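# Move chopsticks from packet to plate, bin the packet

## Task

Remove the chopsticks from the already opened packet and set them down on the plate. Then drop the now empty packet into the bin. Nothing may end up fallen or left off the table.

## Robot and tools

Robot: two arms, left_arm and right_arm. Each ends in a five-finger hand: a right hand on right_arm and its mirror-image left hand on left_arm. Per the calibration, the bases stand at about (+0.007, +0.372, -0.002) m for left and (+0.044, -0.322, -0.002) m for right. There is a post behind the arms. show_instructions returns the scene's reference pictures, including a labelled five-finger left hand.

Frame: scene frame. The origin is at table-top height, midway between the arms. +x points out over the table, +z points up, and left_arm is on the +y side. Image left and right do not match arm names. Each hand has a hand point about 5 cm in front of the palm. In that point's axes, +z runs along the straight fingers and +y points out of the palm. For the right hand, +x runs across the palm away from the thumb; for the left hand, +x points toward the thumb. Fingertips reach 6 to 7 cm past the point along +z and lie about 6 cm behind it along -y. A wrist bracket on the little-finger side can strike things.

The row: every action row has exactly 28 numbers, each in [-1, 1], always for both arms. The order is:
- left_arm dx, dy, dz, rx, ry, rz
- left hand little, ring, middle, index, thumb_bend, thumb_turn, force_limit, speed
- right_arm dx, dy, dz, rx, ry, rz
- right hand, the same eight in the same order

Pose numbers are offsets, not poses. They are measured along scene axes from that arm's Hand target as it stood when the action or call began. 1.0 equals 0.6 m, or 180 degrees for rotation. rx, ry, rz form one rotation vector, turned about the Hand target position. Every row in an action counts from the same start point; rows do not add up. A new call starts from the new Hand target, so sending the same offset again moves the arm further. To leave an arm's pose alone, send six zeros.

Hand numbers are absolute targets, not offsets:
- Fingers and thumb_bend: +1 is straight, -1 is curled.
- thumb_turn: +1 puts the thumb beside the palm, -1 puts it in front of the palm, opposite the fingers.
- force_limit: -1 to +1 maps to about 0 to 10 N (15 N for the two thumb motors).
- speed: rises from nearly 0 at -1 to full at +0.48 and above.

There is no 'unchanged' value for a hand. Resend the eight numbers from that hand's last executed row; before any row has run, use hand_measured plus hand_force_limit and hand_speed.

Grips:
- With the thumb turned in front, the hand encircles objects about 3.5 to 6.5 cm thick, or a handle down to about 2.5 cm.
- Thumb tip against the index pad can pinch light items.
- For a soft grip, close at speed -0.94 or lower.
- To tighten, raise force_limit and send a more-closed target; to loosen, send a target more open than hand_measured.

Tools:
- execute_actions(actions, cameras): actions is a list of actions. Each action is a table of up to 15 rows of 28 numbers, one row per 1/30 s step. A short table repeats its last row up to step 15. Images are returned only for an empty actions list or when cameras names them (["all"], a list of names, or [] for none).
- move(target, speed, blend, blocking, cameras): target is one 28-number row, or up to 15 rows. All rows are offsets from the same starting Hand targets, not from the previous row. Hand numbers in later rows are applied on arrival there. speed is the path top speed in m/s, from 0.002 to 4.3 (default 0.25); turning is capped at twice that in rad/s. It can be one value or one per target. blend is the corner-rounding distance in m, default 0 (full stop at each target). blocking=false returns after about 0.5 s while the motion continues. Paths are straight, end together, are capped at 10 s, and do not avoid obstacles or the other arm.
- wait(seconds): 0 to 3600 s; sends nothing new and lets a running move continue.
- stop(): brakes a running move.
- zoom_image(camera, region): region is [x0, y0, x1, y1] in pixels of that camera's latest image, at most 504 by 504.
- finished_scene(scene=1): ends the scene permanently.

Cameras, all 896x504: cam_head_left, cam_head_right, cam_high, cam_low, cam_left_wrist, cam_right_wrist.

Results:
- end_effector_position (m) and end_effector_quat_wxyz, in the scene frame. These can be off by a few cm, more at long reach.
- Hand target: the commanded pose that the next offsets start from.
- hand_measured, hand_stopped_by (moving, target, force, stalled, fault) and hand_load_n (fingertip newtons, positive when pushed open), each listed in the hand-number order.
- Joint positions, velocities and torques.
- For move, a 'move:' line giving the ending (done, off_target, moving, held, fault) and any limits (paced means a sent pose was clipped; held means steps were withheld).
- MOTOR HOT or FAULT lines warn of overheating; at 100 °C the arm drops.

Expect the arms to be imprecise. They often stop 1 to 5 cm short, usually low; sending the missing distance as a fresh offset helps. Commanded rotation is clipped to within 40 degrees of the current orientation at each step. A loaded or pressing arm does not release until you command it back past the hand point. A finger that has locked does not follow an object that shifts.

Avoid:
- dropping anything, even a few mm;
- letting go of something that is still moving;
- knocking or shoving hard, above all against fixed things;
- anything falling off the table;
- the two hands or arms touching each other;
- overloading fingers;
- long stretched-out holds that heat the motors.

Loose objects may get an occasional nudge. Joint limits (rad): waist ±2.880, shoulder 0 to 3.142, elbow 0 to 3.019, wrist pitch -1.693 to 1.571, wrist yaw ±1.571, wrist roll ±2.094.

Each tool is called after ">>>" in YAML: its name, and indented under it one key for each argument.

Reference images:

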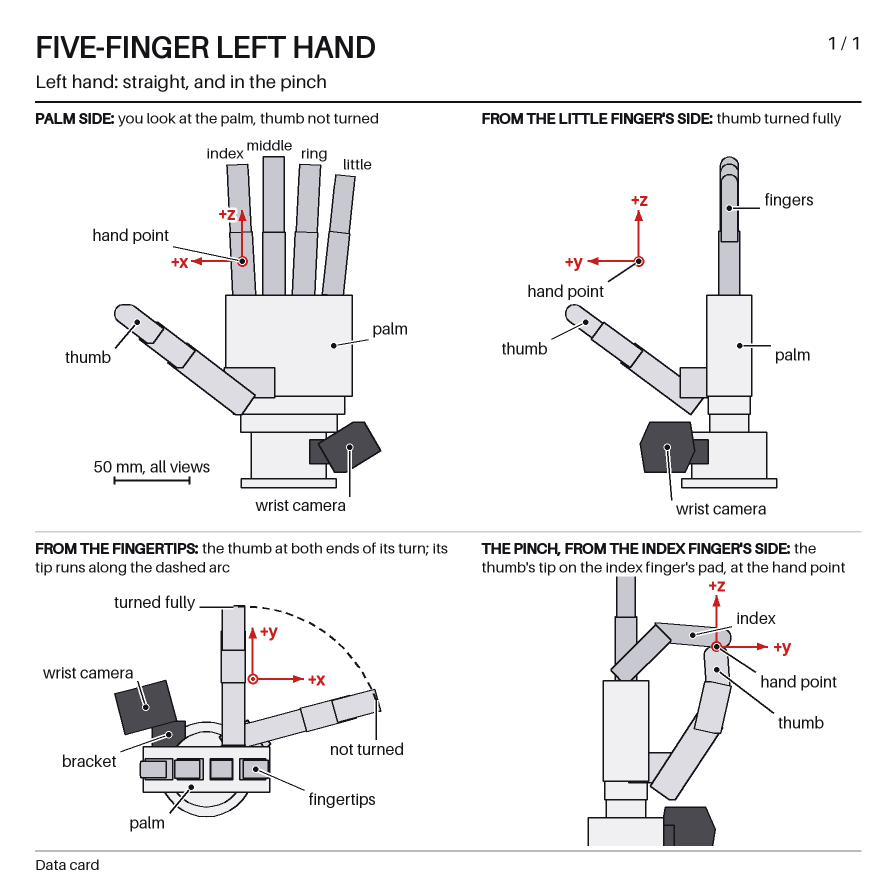

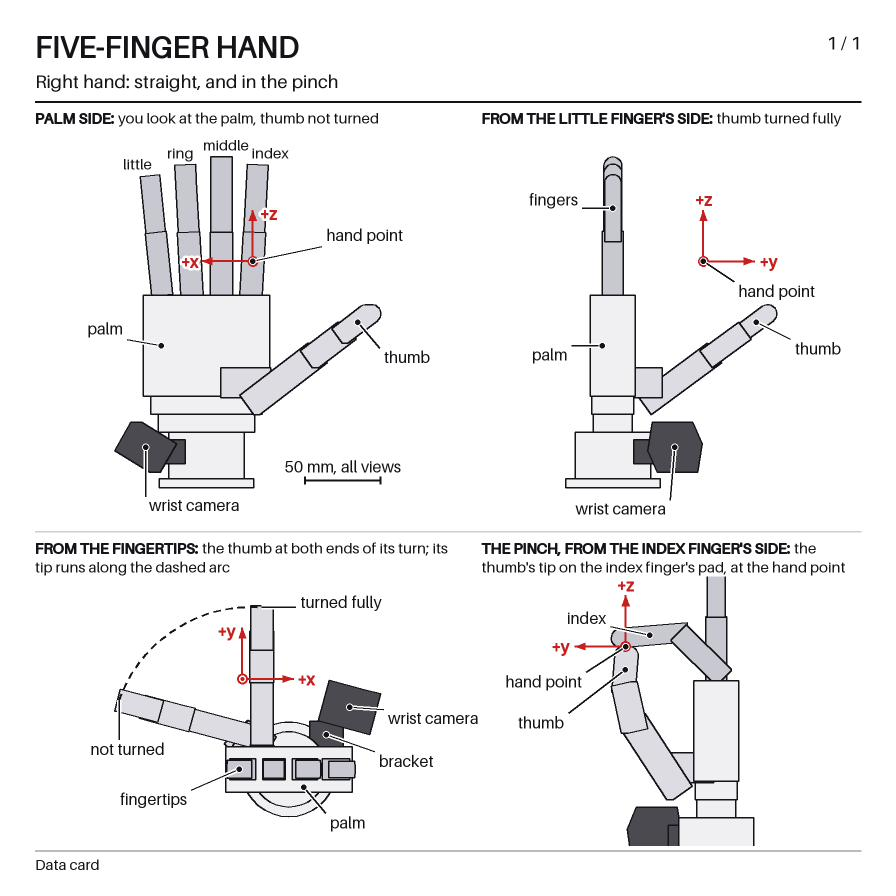

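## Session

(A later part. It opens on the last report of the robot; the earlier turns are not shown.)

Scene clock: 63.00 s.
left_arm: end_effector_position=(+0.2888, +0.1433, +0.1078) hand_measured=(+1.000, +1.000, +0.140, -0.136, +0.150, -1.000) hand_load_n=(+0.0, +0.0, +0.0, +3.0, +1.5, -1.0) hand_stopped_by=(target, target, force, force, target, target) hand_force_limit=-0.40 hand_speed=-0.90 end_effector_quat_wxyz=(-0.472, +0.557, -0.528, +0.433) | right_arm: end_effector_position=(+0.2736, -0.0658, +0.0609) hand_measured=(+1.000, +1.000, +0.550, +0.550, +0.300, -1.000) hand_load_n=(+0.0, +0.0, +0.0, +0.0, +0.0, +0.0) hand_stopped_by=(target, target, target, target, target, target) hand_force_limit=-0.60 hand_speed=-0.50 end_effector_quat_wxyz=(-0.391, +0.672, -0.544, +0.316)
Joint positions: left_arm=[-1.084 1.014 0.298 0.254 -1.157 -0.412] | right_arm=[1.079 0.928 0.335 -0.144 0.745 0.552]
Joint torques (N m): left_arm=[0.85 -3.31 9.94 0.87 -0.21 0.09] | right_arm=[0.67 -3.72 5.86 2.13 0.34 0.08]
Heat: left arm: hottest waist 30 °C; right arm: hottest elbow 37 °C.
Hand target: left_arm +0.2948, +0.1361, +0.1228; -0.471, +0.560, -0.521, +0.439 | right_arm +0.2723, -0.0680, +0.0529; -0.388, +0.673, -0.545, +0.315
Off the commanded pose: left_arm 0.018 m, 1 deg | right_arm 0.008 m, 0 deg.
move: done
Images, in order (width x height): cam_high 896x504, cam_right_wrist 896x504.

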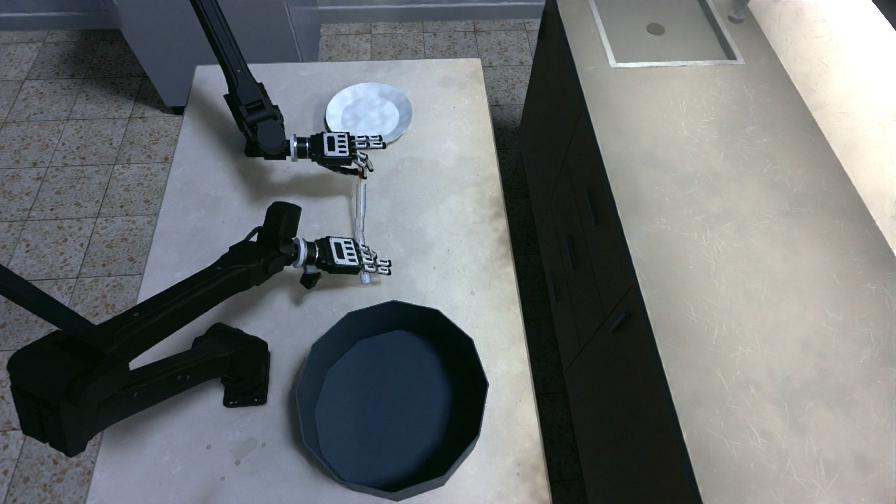

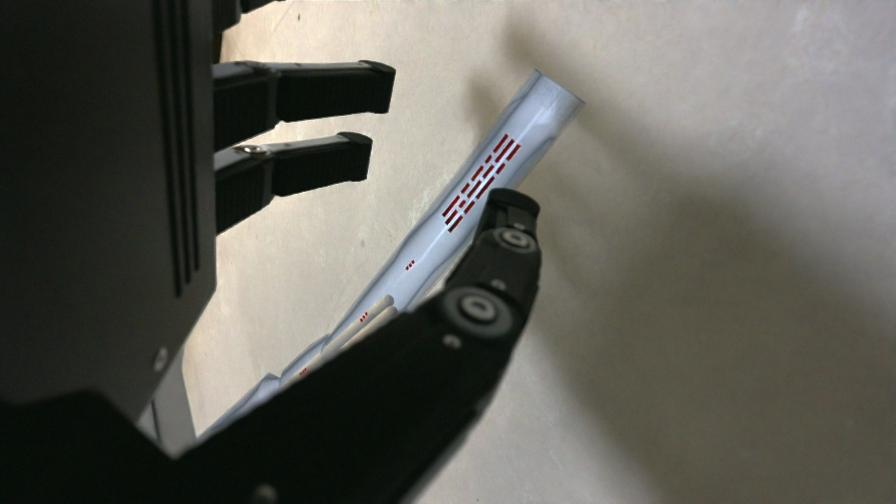

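>>> move:
  target:
    - [0,0,0,0,0,0,1,1,-0.2,-0.5,0.15,-1,-0.4,-0.9,0,0,0,0,0,0,1,1,0.3,0.3,0.12,-1,-0.6,-0.5]
    - [0,0,0,0,0,0,1,1,-0.2,-0.5,0.15,-1,-0.4,-0.9,0,0.0,0,0,0,0,1,1,-0.1,-0.1,0.12,-1,-0.7,-0.8]
  cameras: ["cam_right_wrist","cam_high"]
  speed: 0.1

>>> zoom_image:
  camera: "cam_high"
  region: [335, 225, 405, 295]

>>> zoom_image:
  camera: "cam_right_wrist"
  region: [350, 30, 650, 330]

Scene clock: 65.93 s.
left_arm: end_effector_position=(+0.2888, +0.1433, +0.1078) hand_measured=(+1.000, +1.000, +0.140, -0.136, +0.150, -1.000) hand_load_n=(+0.0, +0.0, +0.0, +3.0, +1.5, -0.5) hand_stopped_by=(target, target, force, force, target, target) hand_force_limit=-0.40 hand_speed=-0.90 end_effector_quat_wxyz=(-0.472, +0.557, -0.528, +0.433) | right_arm: end_effector_position=(+0.2735, -0.0658, +0.0609) hand_measured=(+1.000, +1.000, -0.100, -0.100, +0.120, -1.000) hand_load_n=(+0.0, +0.0, +0.0, +0.0, +0.0, +0.0) hand_stopped_by=(target, target, target, target, target, target) hand_force_limit=-0.70 hand_speed=-0.80 end_effector_quat_wxyz=(-0.391, +0.672, -0.544, +0.316)
Joint positions: left_arm=[-1.084 1.014 0.298 0.254 -1.157 -0.412] | right_arm=[1.079 0.928 0.335 -0.144 0.745 0.552]
Joint torques (N m): left_arm=[0.85 -3.37 9.92 0.87 -0.21 0.09] | right_arm=[0.91 -4.01 5.64 2.21 0.37 0.01]
Heat: left arm: hottest waist 30 °C; right arm: hottest elbow 37 °C.
Hand target: left_arm +0.2948, +0.1361, +0.1228; -0.471, +0.560, -0.521, +0.439 | right_arm +0.2722, -0.0680, +0.0529; -0.388, +0.673, -0.545, +0.315
Off the commanded pose: left_arm 0.018 m, 1 deg | right_arm 0.008 m, 0 deg.
move: done
Images, in order (width x height): cam_high 896x504, cam_right_wrist 896x504.

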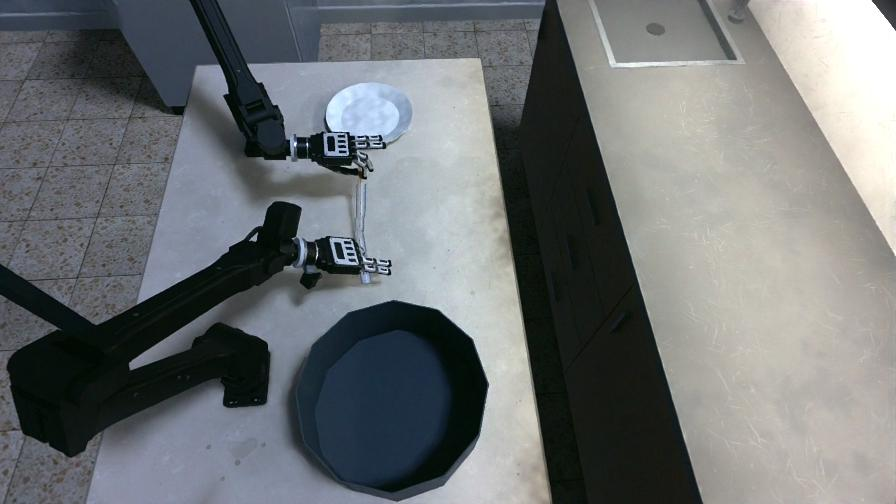

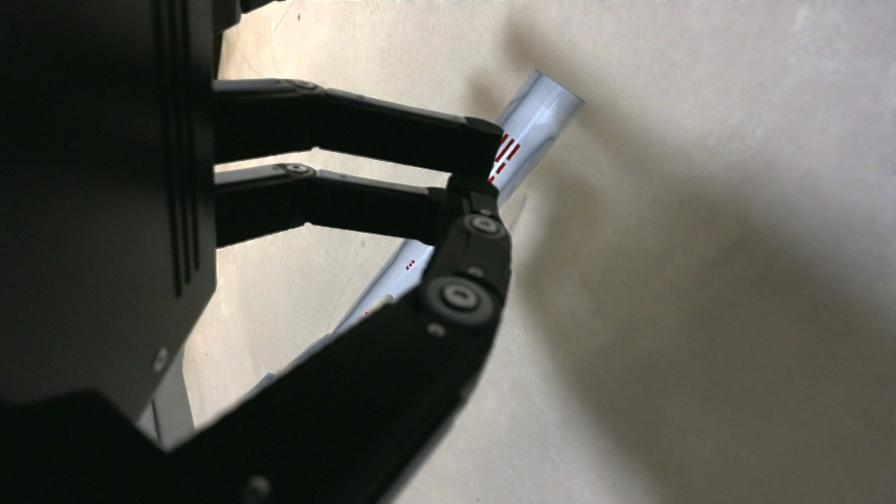

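Scaled by 7.200 from the camera's image (finer frame: 1280x720).

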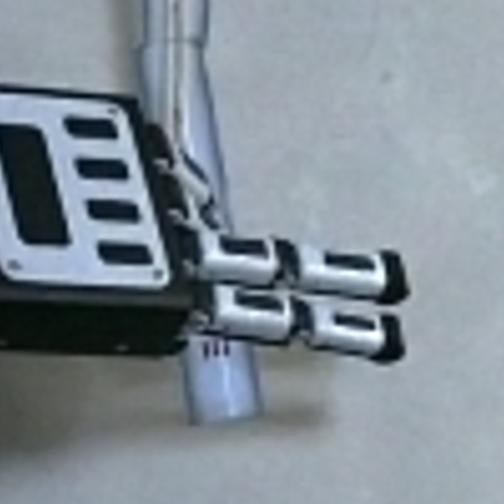

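Scaled by 1.680 from the camera's image (finer frame: 1280x720).

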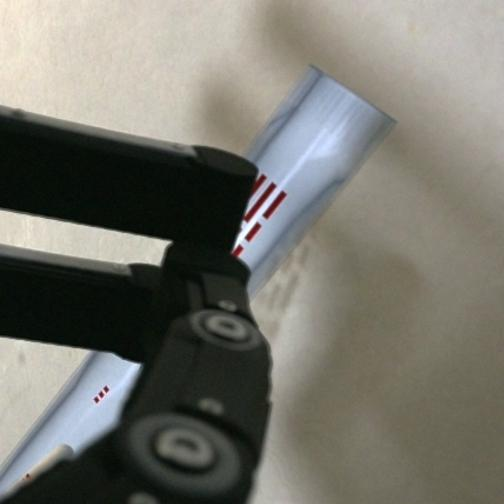

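>>> move:
  target:
    - [0,0,0,0,0,0,1,1,-0.2,-0.5,0.15,-1,-0.4,-0.9,0,0,0,0,0,0,1,1,0.55,0.55,0.3,-1,-0.6,-0.2]
    - [0,0,0,0,0,0,1,1,-0.2,-0.5,0.15,-1,-0.4,-0.9,0.0,0,0.05,0.152,0.032,0,1,1,0.55,0.55,0.3,-1,-0.6,-0.2]
    - [0,0,0,0,0,0,1,1,-0.2,-0.5,0.15,-1,-0.4,-0.9,0.01,0,0.02,0.152,0.032,0,1,1,0.55,0.55,0.3,-1,-0.6,-0.2]
  cameras: ["cam_right_wrist","cam_high","cam_head_left"]
  speed: 0.1

>>> zoom_image:
  camera: "cam_high"
  region: [335, 225, 405, 295]

Scene clock: 73.17 s.
left_arm: end_effector_position=(+0.2888, +0.1433, +0.1078) hand_measured=(+1.000, +1.000, +0.140, -0.136, +0.150, -1.000) hand_load_n=(+0.0, +0.0, +0.0, +3.0, +1.0, -0.5) hand_stopped_by=(target, target, force, force, target, target) hand_force_limit=-0.40 hand_speed=-0.90 end_effector_quat_wxyz=(-0.472, +0.557, -0.528, +0.433) | right_arm: end_effector_position=(+0.2774, -0.0636, +0.0715) hand_measured=(+1.000, +1.000, +0.550, +0.550, +0.300, -1.000) hand_load_n=(+0.0, +0.0, +0.0, +0.0, +0.0, +0.0) hand_stopped_by=(target, target, target, target, target, target) hand_force_limit=-0.60 hand_speed=-0.20 end_effector_quat_wxyz=(+0.511, -0.580, +0.618, -0.143)
Joint positions: left_arm=[-1.084 1.014 0.298 0.254 -1.157 -0.412] | right_arm=[0.821 0.786 0.166 0.141 0.327 0.71]
Joint torques (N m): left_arm=[0.85 -3.37 9.92 0.85 -0.21 0.09] | right_arm=[-0.38 -2.61 6.06 2.96 0.07 0.08]
Heat: left arm: hottest elbow 31 °C; right arm: hottest elbow 37 °C.
Hand target: left_arm +0.2948, +0.1361, +0.1228; -0.471, +0.560, -0.521, +0.439 | right_arm +0.2782, -0.0681, +0.0648; -0.509, +0.577, -0.623, +0.144
Off the commanded pose: left_arm 0.018 m, 1 deg | right_arm 0.008 m, 1 deg.
move: done
Images, in order (width x height): cam_head_left 896x504, cam_high 896x504, cam_right_wrist 896x504.

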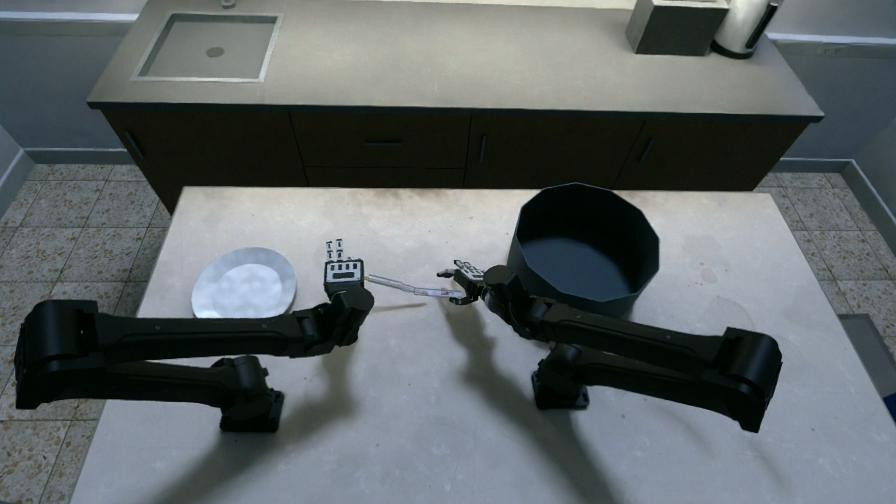

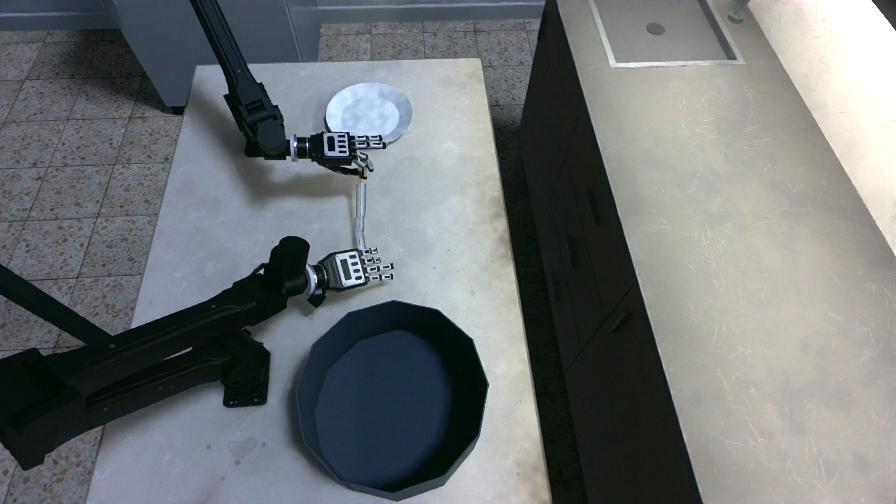

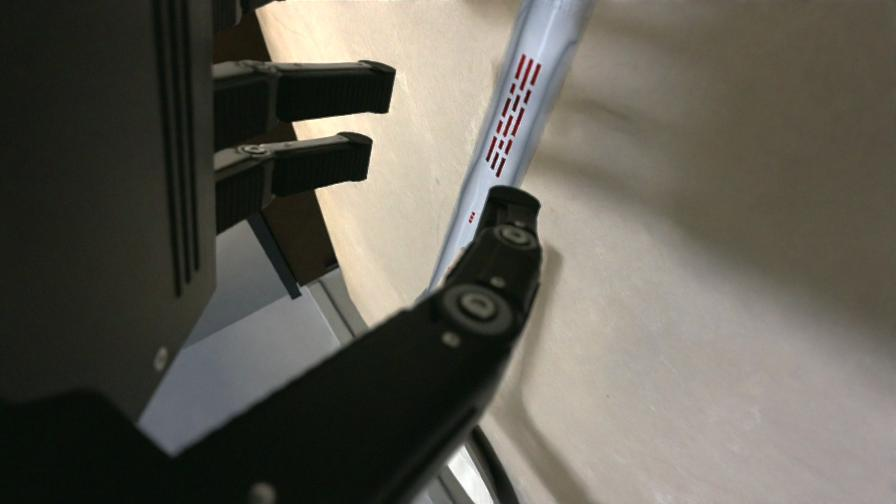

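Scaled by 7.200 from the camera's image (finer frame: 1280x720).

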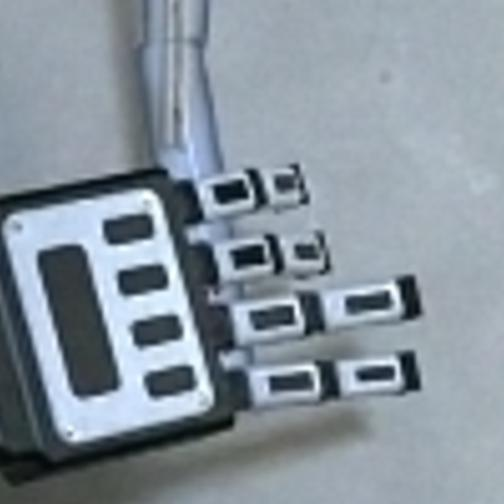

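>>> zoom_image:
  camera: "cam_head_left"
  region: [410, 250, 510, 330]

>>> zoom_image:
  camera: "cam_right_wrist"
  region: [350, 0, 650, 300]

Scaled by 5.040 from the camera's image (finer frame: 1280x720).

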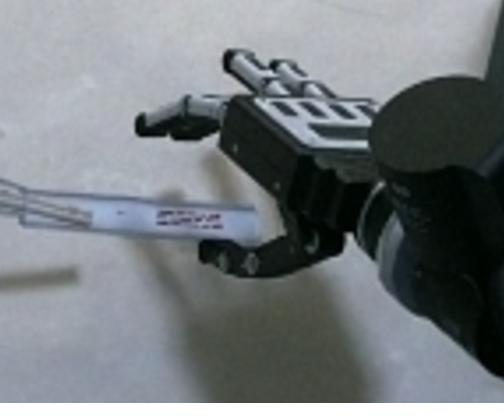

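Scaled by 1.680 from the camera's image (finer frame: 1280x720).

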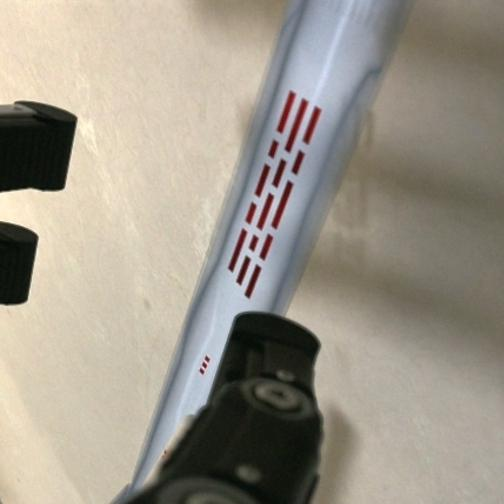

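>>> move:
  target:
    - [0,0,0,0,0,0,1,1,-0.2,-0.5,0.15,-1,-0.4,-0.9,-0.025,-0.005,0.005,0,0,0,1,1,0.55,0.55,0.3,-1,-0.6,-0.2]
    - [0,0,0,0,0,0,1,1,-0.2,-0.5,0.15,-1,-0.4,-0.9,-0.027,0.003,-0.02,0,0,0,1,1,0.55,0.55,0.3,-1,-0.6,-0.2]
  cameras: ["cam_right_wrist","cam_high","cam_head_left"]
  speed: 0.08

>>> zoom_image:
  camera: "cam_head_left"
  region: [410, 250, 510, 330]

>>> zoom_image:
  camera: "cam_right_wrist"
  region: [350, 0, 650, 300]

Scene clock: 76.20 s.
left_arm: end_effector_position=(+0.2888, +0.1433, +0.1078) hand_measured=(+1.000, +1.000, +0.140, -0.136, +0.150, -1.000) hand_load_n=(+0.0, +0.0, +0.0, +3.0, +1.5, -1.0) hand_stopped_by=(target, target, force, force, target, target) hand_force_limit=-0.40 hand_speed=-0.90 end_effector_quat_wxyz=(-0.472, +0.557, -0.528, +0.433) | right_arm: end_effector_position=(+0.2667, -0.0668, +0.0586) hand_measured=(+1.000, +1.000, +0.550, +0.550, +0.300, -1.000) hand_load_n=(+0.0, +0.0, +0.0, +0.0, +0.0, +0.0) hand_stopped_by=(target, target, target, target, target, target) hand_force_limit=-0.60 hand_speed=-0.20 end_effector_quat_wxyz=(+0.509, -0.577, +0.621, -0.149)
Joint positions: left_arm=[-1.084 1.014 0.298 0.254 -1.157 -0.412] | right_arm=[0.875 0.787 0.129 0.164 0.389 0.738]
Joint torques (N m): left_arm=[0.79 -3.37 9.89 0.85 -0.21 0.09] | right_arm=[0.85 -3.02 5.82 2.63 0.27 0.13]
Heat: left arm: hottest elbow 31 °C; right arm: hottest elbow 37 °C.
Hand target: left_arm +0.2948, +0.1361, +0.1228; -0.471, +0.560, -0.521, +0.439 | right_arm +0.2621, -0.0663, +0.0528; -0.509, +0.577, -0.623, +0.144
Off the commanded pose: left_arm 0.018 m, 1 deg | right_arm 0.007 m, 1 deg.
move: done
Images, in order (width x height): cam_head_left 896x504, cam_high 896x504, cam_right_wrist 896x504.

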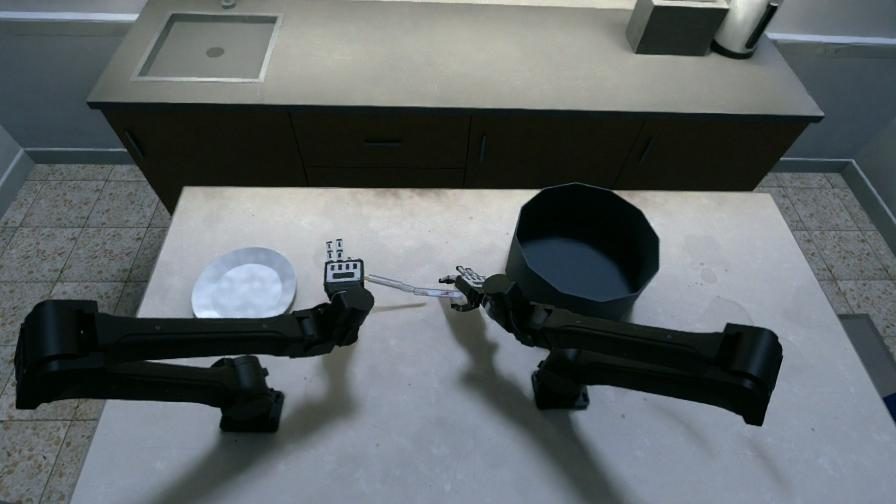

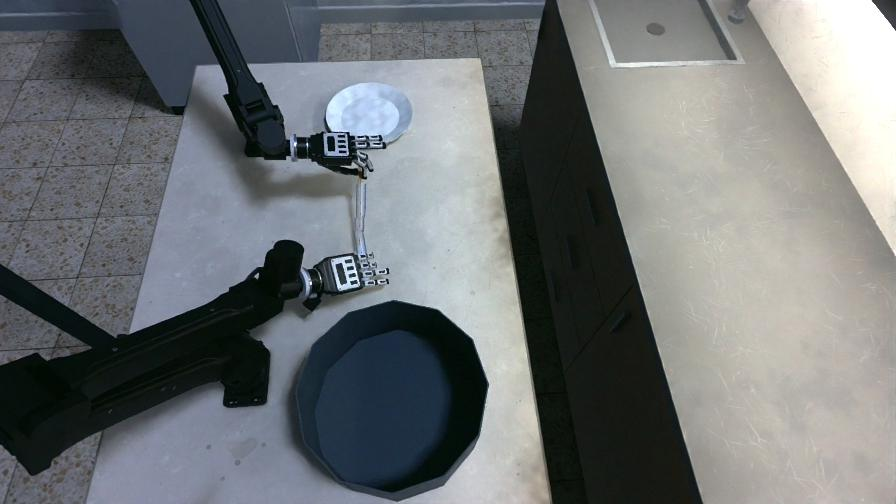

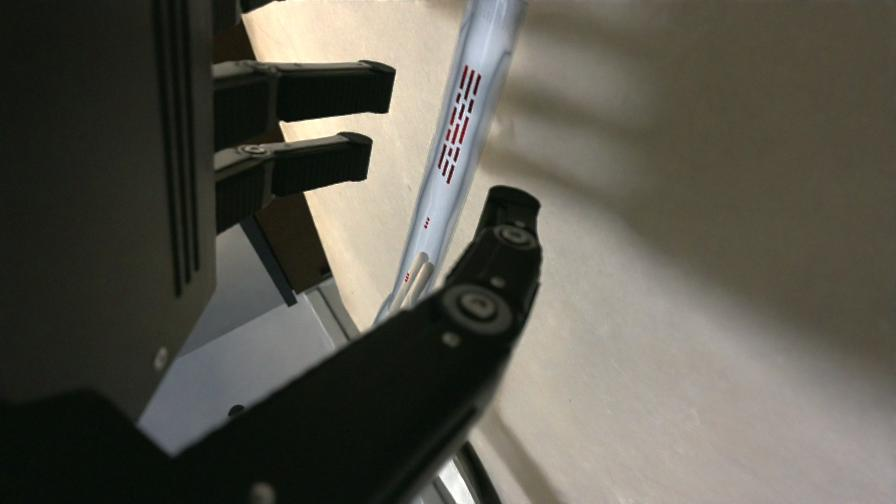

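Scaled by 5.040 from the camera's image (finer frame: 1280x720).

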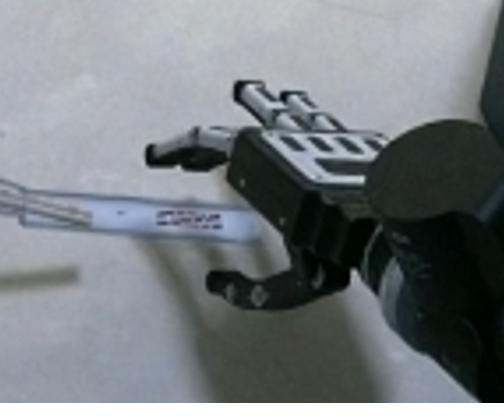

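Scaled by 1.680 from the camera's image (finer frame: 1280x720).

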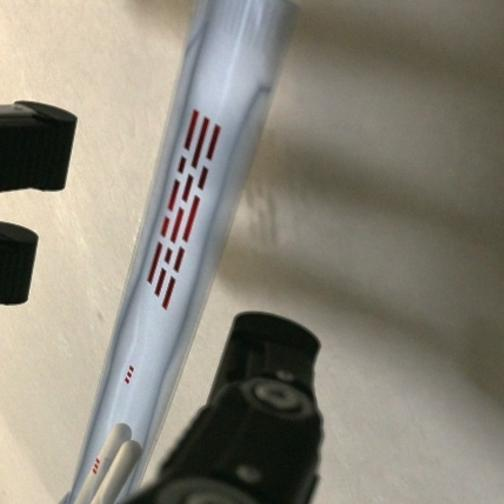

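>>> move:
  target:
    - [0,0,0,0,0,0,1,1,-0.2,-0.5,0.15,-1,-0.4,-0.9,0,0,0,0,0,0,1,1,0.3,0.3,0.12,-1,-0.6,-0.5]
    - [0,0,0,0,0,0,1,1,-0.2,-0.5,0.15,-1,-0.4,-0.9,0,0.0,0,0,0,0,1,1,0.0,-0.1,0.12,-1,-0.7,-0.8]
  cameras: ["cam_right_wrist","cam_head_left"]
  speed: 0.1

>>> zoom_image:
  camera: "cam_head_left"
  region: [410, 250, 510, 330]

>>> zoom_image:
  camera: "cam_right_wrist"
  region: [350, 0, 650, 300]

Scene clock: 78.27 s.
left_arm: end_effector_position=(+0.2888, +0.1433, +0.1078) hand_measured=(+1.000, +1.000, +0.140, -0.136, +0.150, -1.000) hand_load_n=(+0.0, +0.0, +0.0, +3.0, +1.5, -0.5) hand_stopped_by=(target, target, force, force, target, target) hand_force_limit=-0.40 hand_speed=-0.90 end_effector_quat_wxyz=(-0.472, +0.557, -0.528, +0.433) | right_arm: end_effector_position=(+0.2668, -0.0668, +0.0585) hand_measured=(+1.000, +1.000, +0.000, -0.100, +0.120, -1.000) hand_load_n=(+0.0, +0.0, +0.0, +0.0, +0.0, +0.0) hand_stopped_by=(target, target, target, target, target, target) hand_force_limit=-0.70 hand_speed=-0.80 end_effector_quat_wxyz=(+0.509, -0.577, +0.621, -0.149)
Joint positions: left_arm=[-1.084 1.014 0.298 0.254 -1.157 -0.412] | right_arm=[0.875 0.787 0.129 0.165 0.39 0.738]
Joint torques (N m): left_arm=[0.79 -3.31 9.88 0.87 -0.21 0.09] | right_arm=[1.2 -2.02 5.97 2.61 0.25 0.19]
Heat: left arm: hottest elbow 31 °C; right arm: hottest elbow 36 °C.
Hand target: left_arm +0.2948, +0.1361, +0.1228; -0.471, +0.560, -0.521, +0.439 | right_arm +0.2621, -0.0663, +0.0528; -0.508, +0.577, -0.623, +0.144
Off the commanded pose: left_arm 0.018 m, 1 deg | right_arm 0.007 m, 1 deg.
move: done
Images, in order (width x height): cam_head_left 896x504, cam_right_wrist 896x504.

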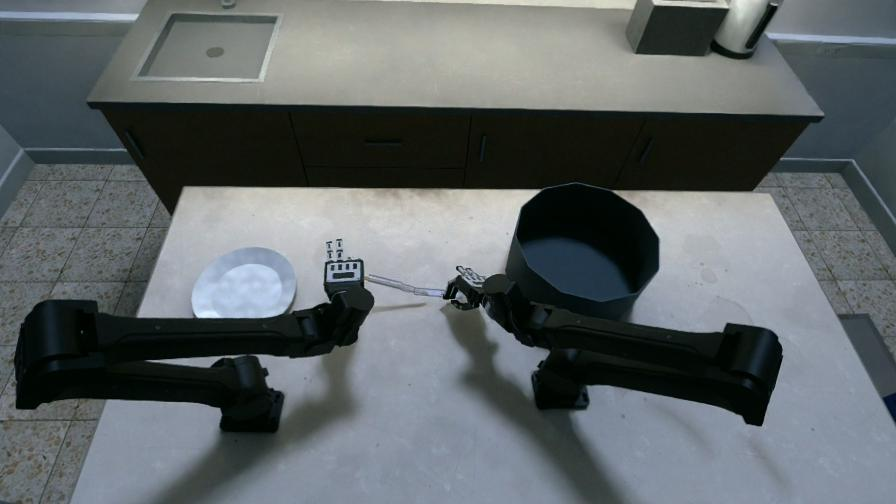

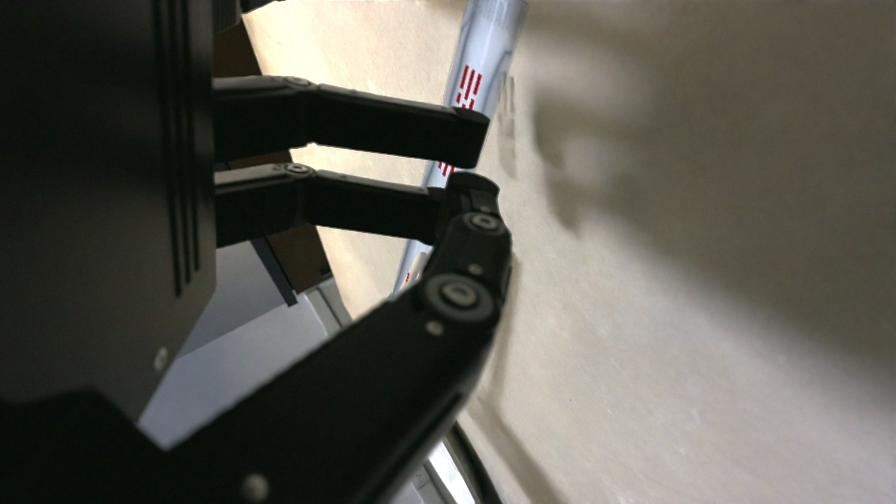

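Scaled by 5.040 from the camera's image (finer frame: 1280x720).

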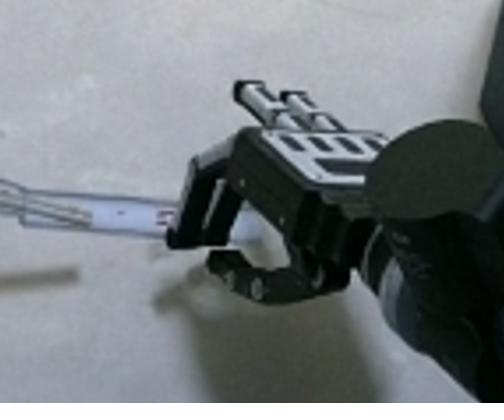

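Scaled by 1.680 from the camera's image (finer frame: 1280x720).

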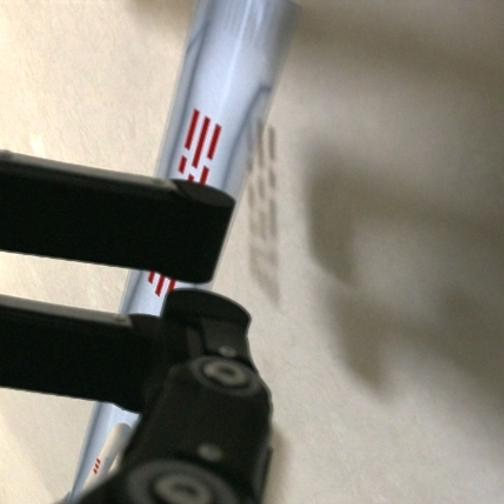

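>>> move:
  target:
    - [0,0,0,0,0,0,1,1,-0.2,-0.5,0.15,-1,-0.4,-0.9,0,0,0,0,0,0,1,1,0.55,0.55,0.3,-1,-0.6,0]
    - [0,0,0,0,0,0,1,1,-0.2,-0.5,0.15,-1,-0.4,-0.9,0.035,0.014,-0.014,0,0,0,1,1,0.55,0.55,0.3,-1,-0.6,-0.2]
  cameras: ["cam_right_wrist","cam_high","cam_head_left"]
  speed: 0.08

>>> zoom_image:
  camera: "cam_head_left"
  region: [410, 250, 510, 330]

>>> zoom_image:
  camera: "cam_right_wrist"
  region: [350, 0, 650, 300]

Scene clock: 81.33 s.
left_arm: end_effector_position=(+0.2888, +0.1433, +0.1078) hand_measured=(+1.000, +1.000, +0.140, -0.136, +0.150, -1.000) hand_load_n=(-0.5, +0.0, +0.0, +3.0, +1.5, -0.5) hand_stopped_by=(target, target, force, force, target, target) hand_force_limit=-0.40 hand_speed=-0.90 end_effector_quat_wxyz=(-0.472, +0.557, -0.528, +0.433) | right_arm: end_effector_position=(+0.2760, -0.0599, +0.0397) hand_measured=(+1.000, +1.000, +0.550, +0.550, +0.300, -1.000) hand_load_n=(+0.0, +0.0, +0.0, +0.0, +0.0, +0.0) hand_stopped_by=(target, target, target, target, target, target) hand_force_limit=-0.60 hand_speed=-0.20 end_effector_quat_wxyz=(+0.503, -0.580, +0.626, -0.139)
Joint positions: left_arm=[-1.084 1.014 0.298 0.254 -1.157 -0.412] | right_arm=[0.839 0.962 0.129 0.328 0.342 0.736]
Joint torques (N m): left_arm=[0.85 -3.37 9.92 0.87 -0.21 0.09] | right_arm=[-0.32 -3.43 6.78 2.69 0.04 -0.1]
Heat: left arm: hottest elbow 31 °C; right arm: hottest elbow 36 °C.
Hand target: left_arm +0.2948, +0.1361, +0.1228; -0.471, +0.560, -0.521, +0.439 | right_arm +0.2830, -0.0579, +0.0444; -0.508, +0.577, -0.623, +0.144
Off the commanded pose: left_arm 0.018 m, 1 deg | right_arm 0.009 m, 1 deg.
move: done
Images, in order (width x height): cam_head_left 896x504, cam_high 896x504, cam_right_wrist 896x504.

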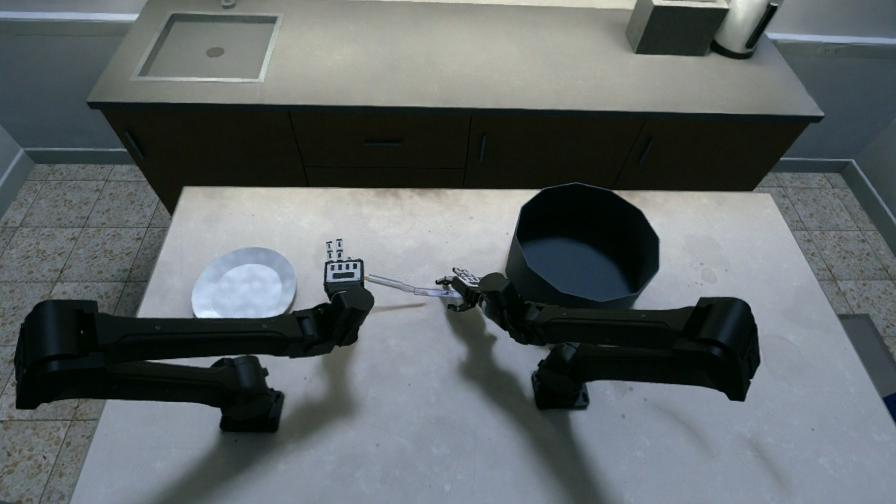

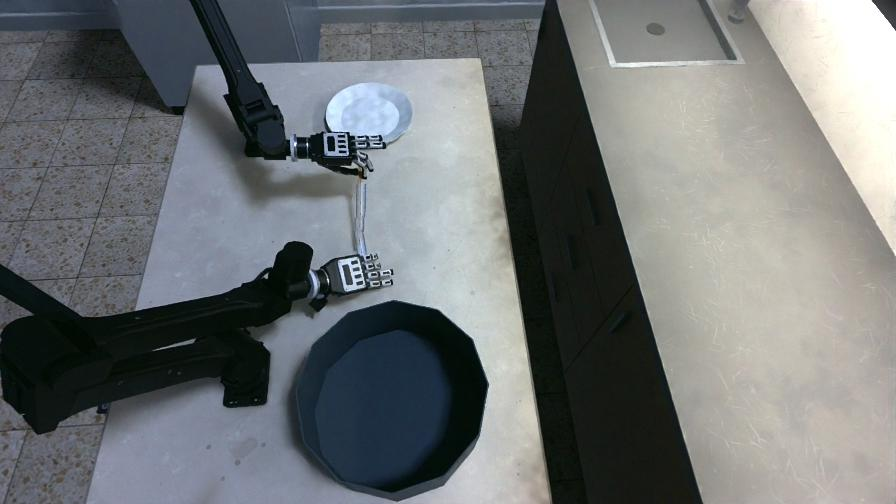

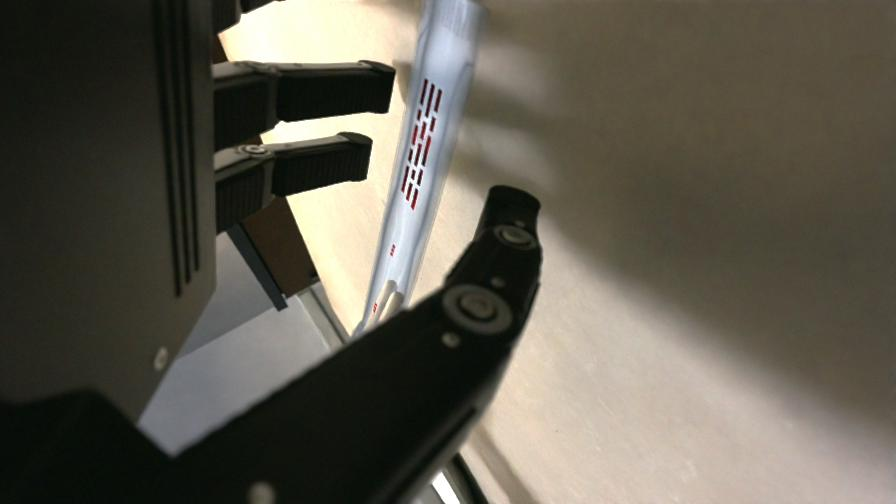

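Scaled by 5.040 from the camera's image (finer frame: 1280x720).

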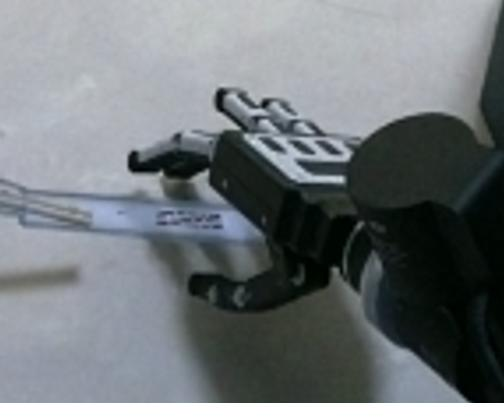

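Scaled by 1.680 from the camera's image (finer frame: 1280x720).

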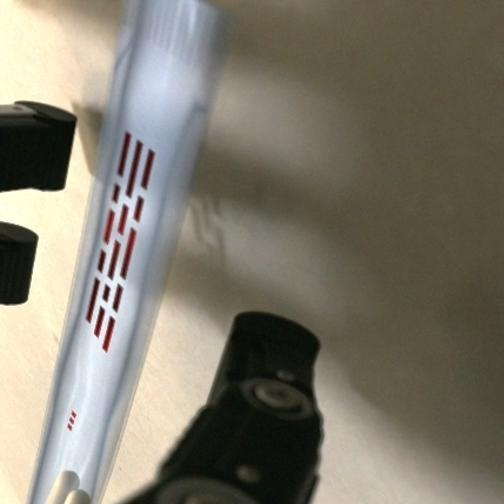

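>>> move:
  target: [0,0,0,0,0,0,1,1,-0.2,-0.5,0.15,-1,-0.4,-0.9,0.031,0.003,0.006,0,0,0,1,1,0.55,0.55,0.3,-1,-0.6,-0.2]
  cameras: ["cam_right_wrist","cam_high","cam_head_left"]
  speed: 0.08

>>> zoom_image:
  camera: "cam_head_left"
  region: [410, 250, 510, 330]

>>> zoom_image:
  camera: "cam_right_wrist"
  region: [350, 0, 650, 300]

Scene clock: 82.67 s.
left_arm: end_effector_position=(+0.2888, +0.1433, +0.1078) hand_measured=(+1.000, +1.000, +0.140, -0.136, +0.150, -1.000) hand_load_n=(+0.0, +0.0, +0.0, +3.0, +1.5, -1.0) hand_stopped_by=(target, target, force, force, target, target) hand_force_limit=-0.40 hand_speed=-0.90 end_effector_quat_wxyz=(-0.472, +0.557, -0.528, +0.433) | right_arm: end_effector_position=(+0.2883, -0.0631, +0.0379) hand_measured=(+1.000, +1.000, +0.550, +0.550, +0.300, -1.000) hand_load_n=(+0.0, +0.0, +0.0, +0.0, +0.0, +0.0) hand_stopped_by=(target, target, target, target, target, target) hand_force_limit=-0.60 hand_speed=-0.20 end_effector_quat_wxyz=(+0.500, -0.581, +0.628, -0.138)
Joint positions: left_arm=[-1.084 1.014 0.298 0.254 -1.157 -0.412] | right_arm=[0.776 1.005 0.142 0.359 0.286 0.709]
Joint torques (N m): left_arm=[0.79 -3.37 9.92 0.85 -0.21 0.09] | right_arm=[-0.73 -3.31 7.97 2.25 0.04 -0.2]
Heat: left arm: hottest elbow 31 °C; right arm: hottest elbow 36 °C.
Hand target: left_arm +0.2948, +0.1361, +0.1228; -0.471, +0.560, -0.521, +0.439 | right_arm +0.3017, -0.0561, +0.0481; -0.509, +0.577, -0.623, +0.144
Off the commanded pose: left_arm 0.018 m, 1 deg | right_arm 0.018 m, 1 deg.
move: off_target (right_arm)
Images, in order (width x height): cam_head_left 896x504, cam_high 896x504, cam_right_wrist 896x504.

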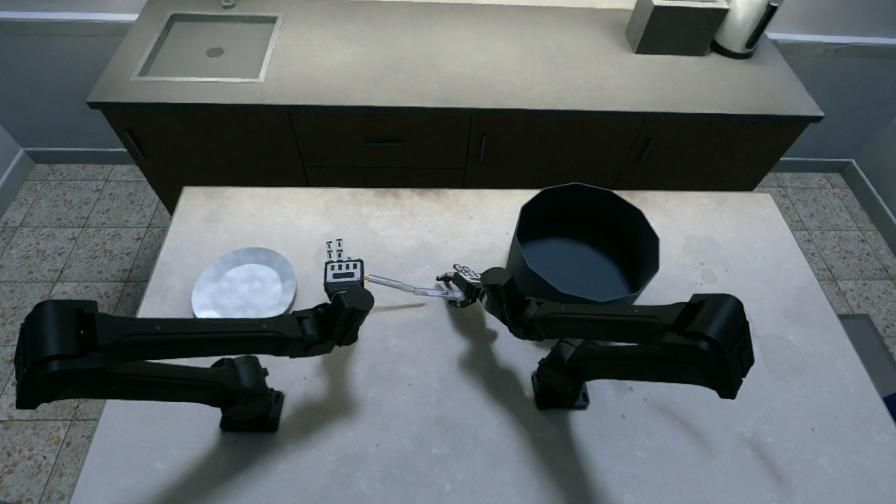

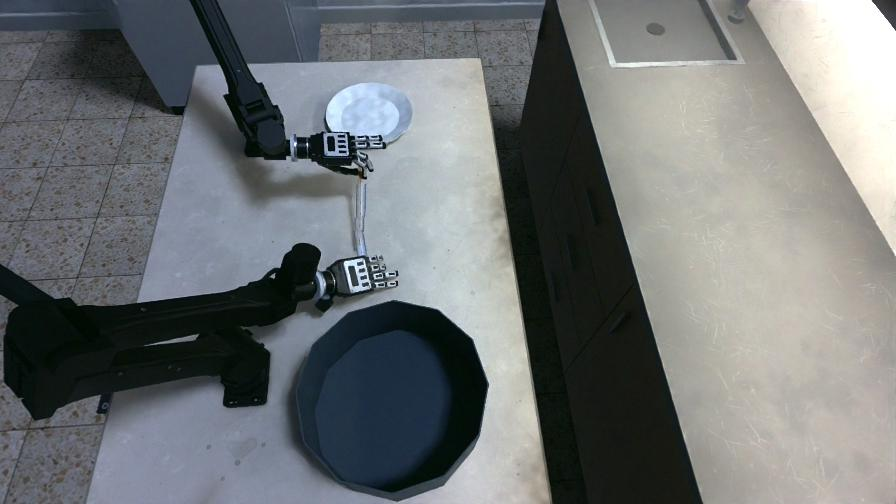

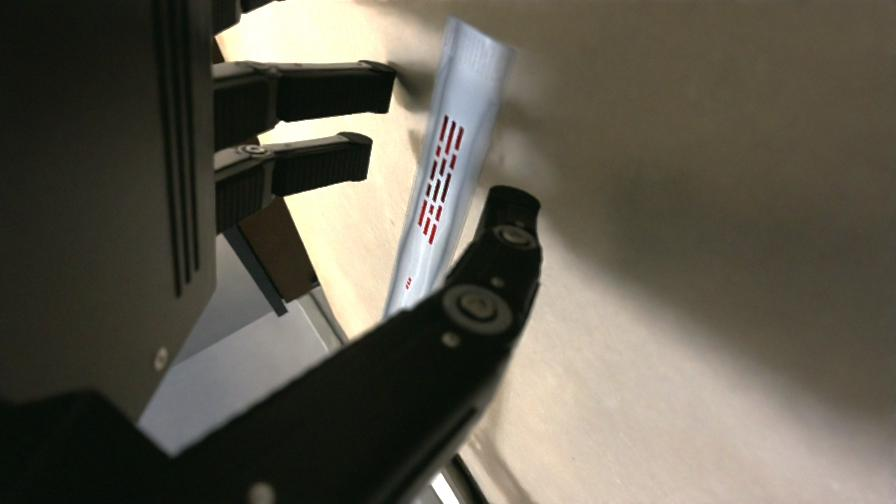

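Scaled by 5.040 from the camera's image (finer frame: 1280x720).

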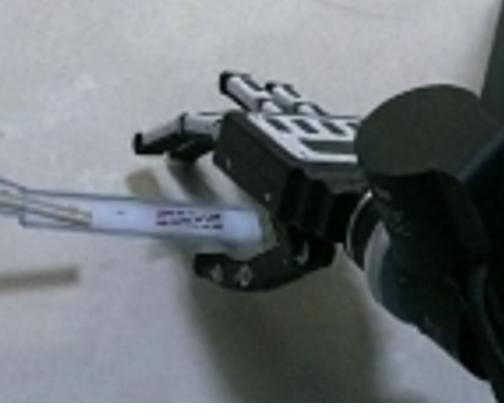

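Scaled by 1.680 from the camera's image (finer frame: 1280x720).

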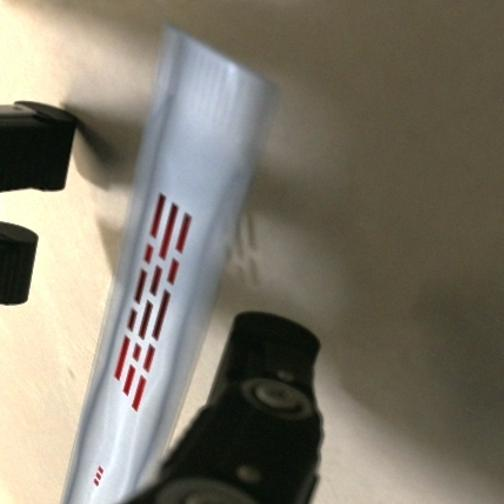

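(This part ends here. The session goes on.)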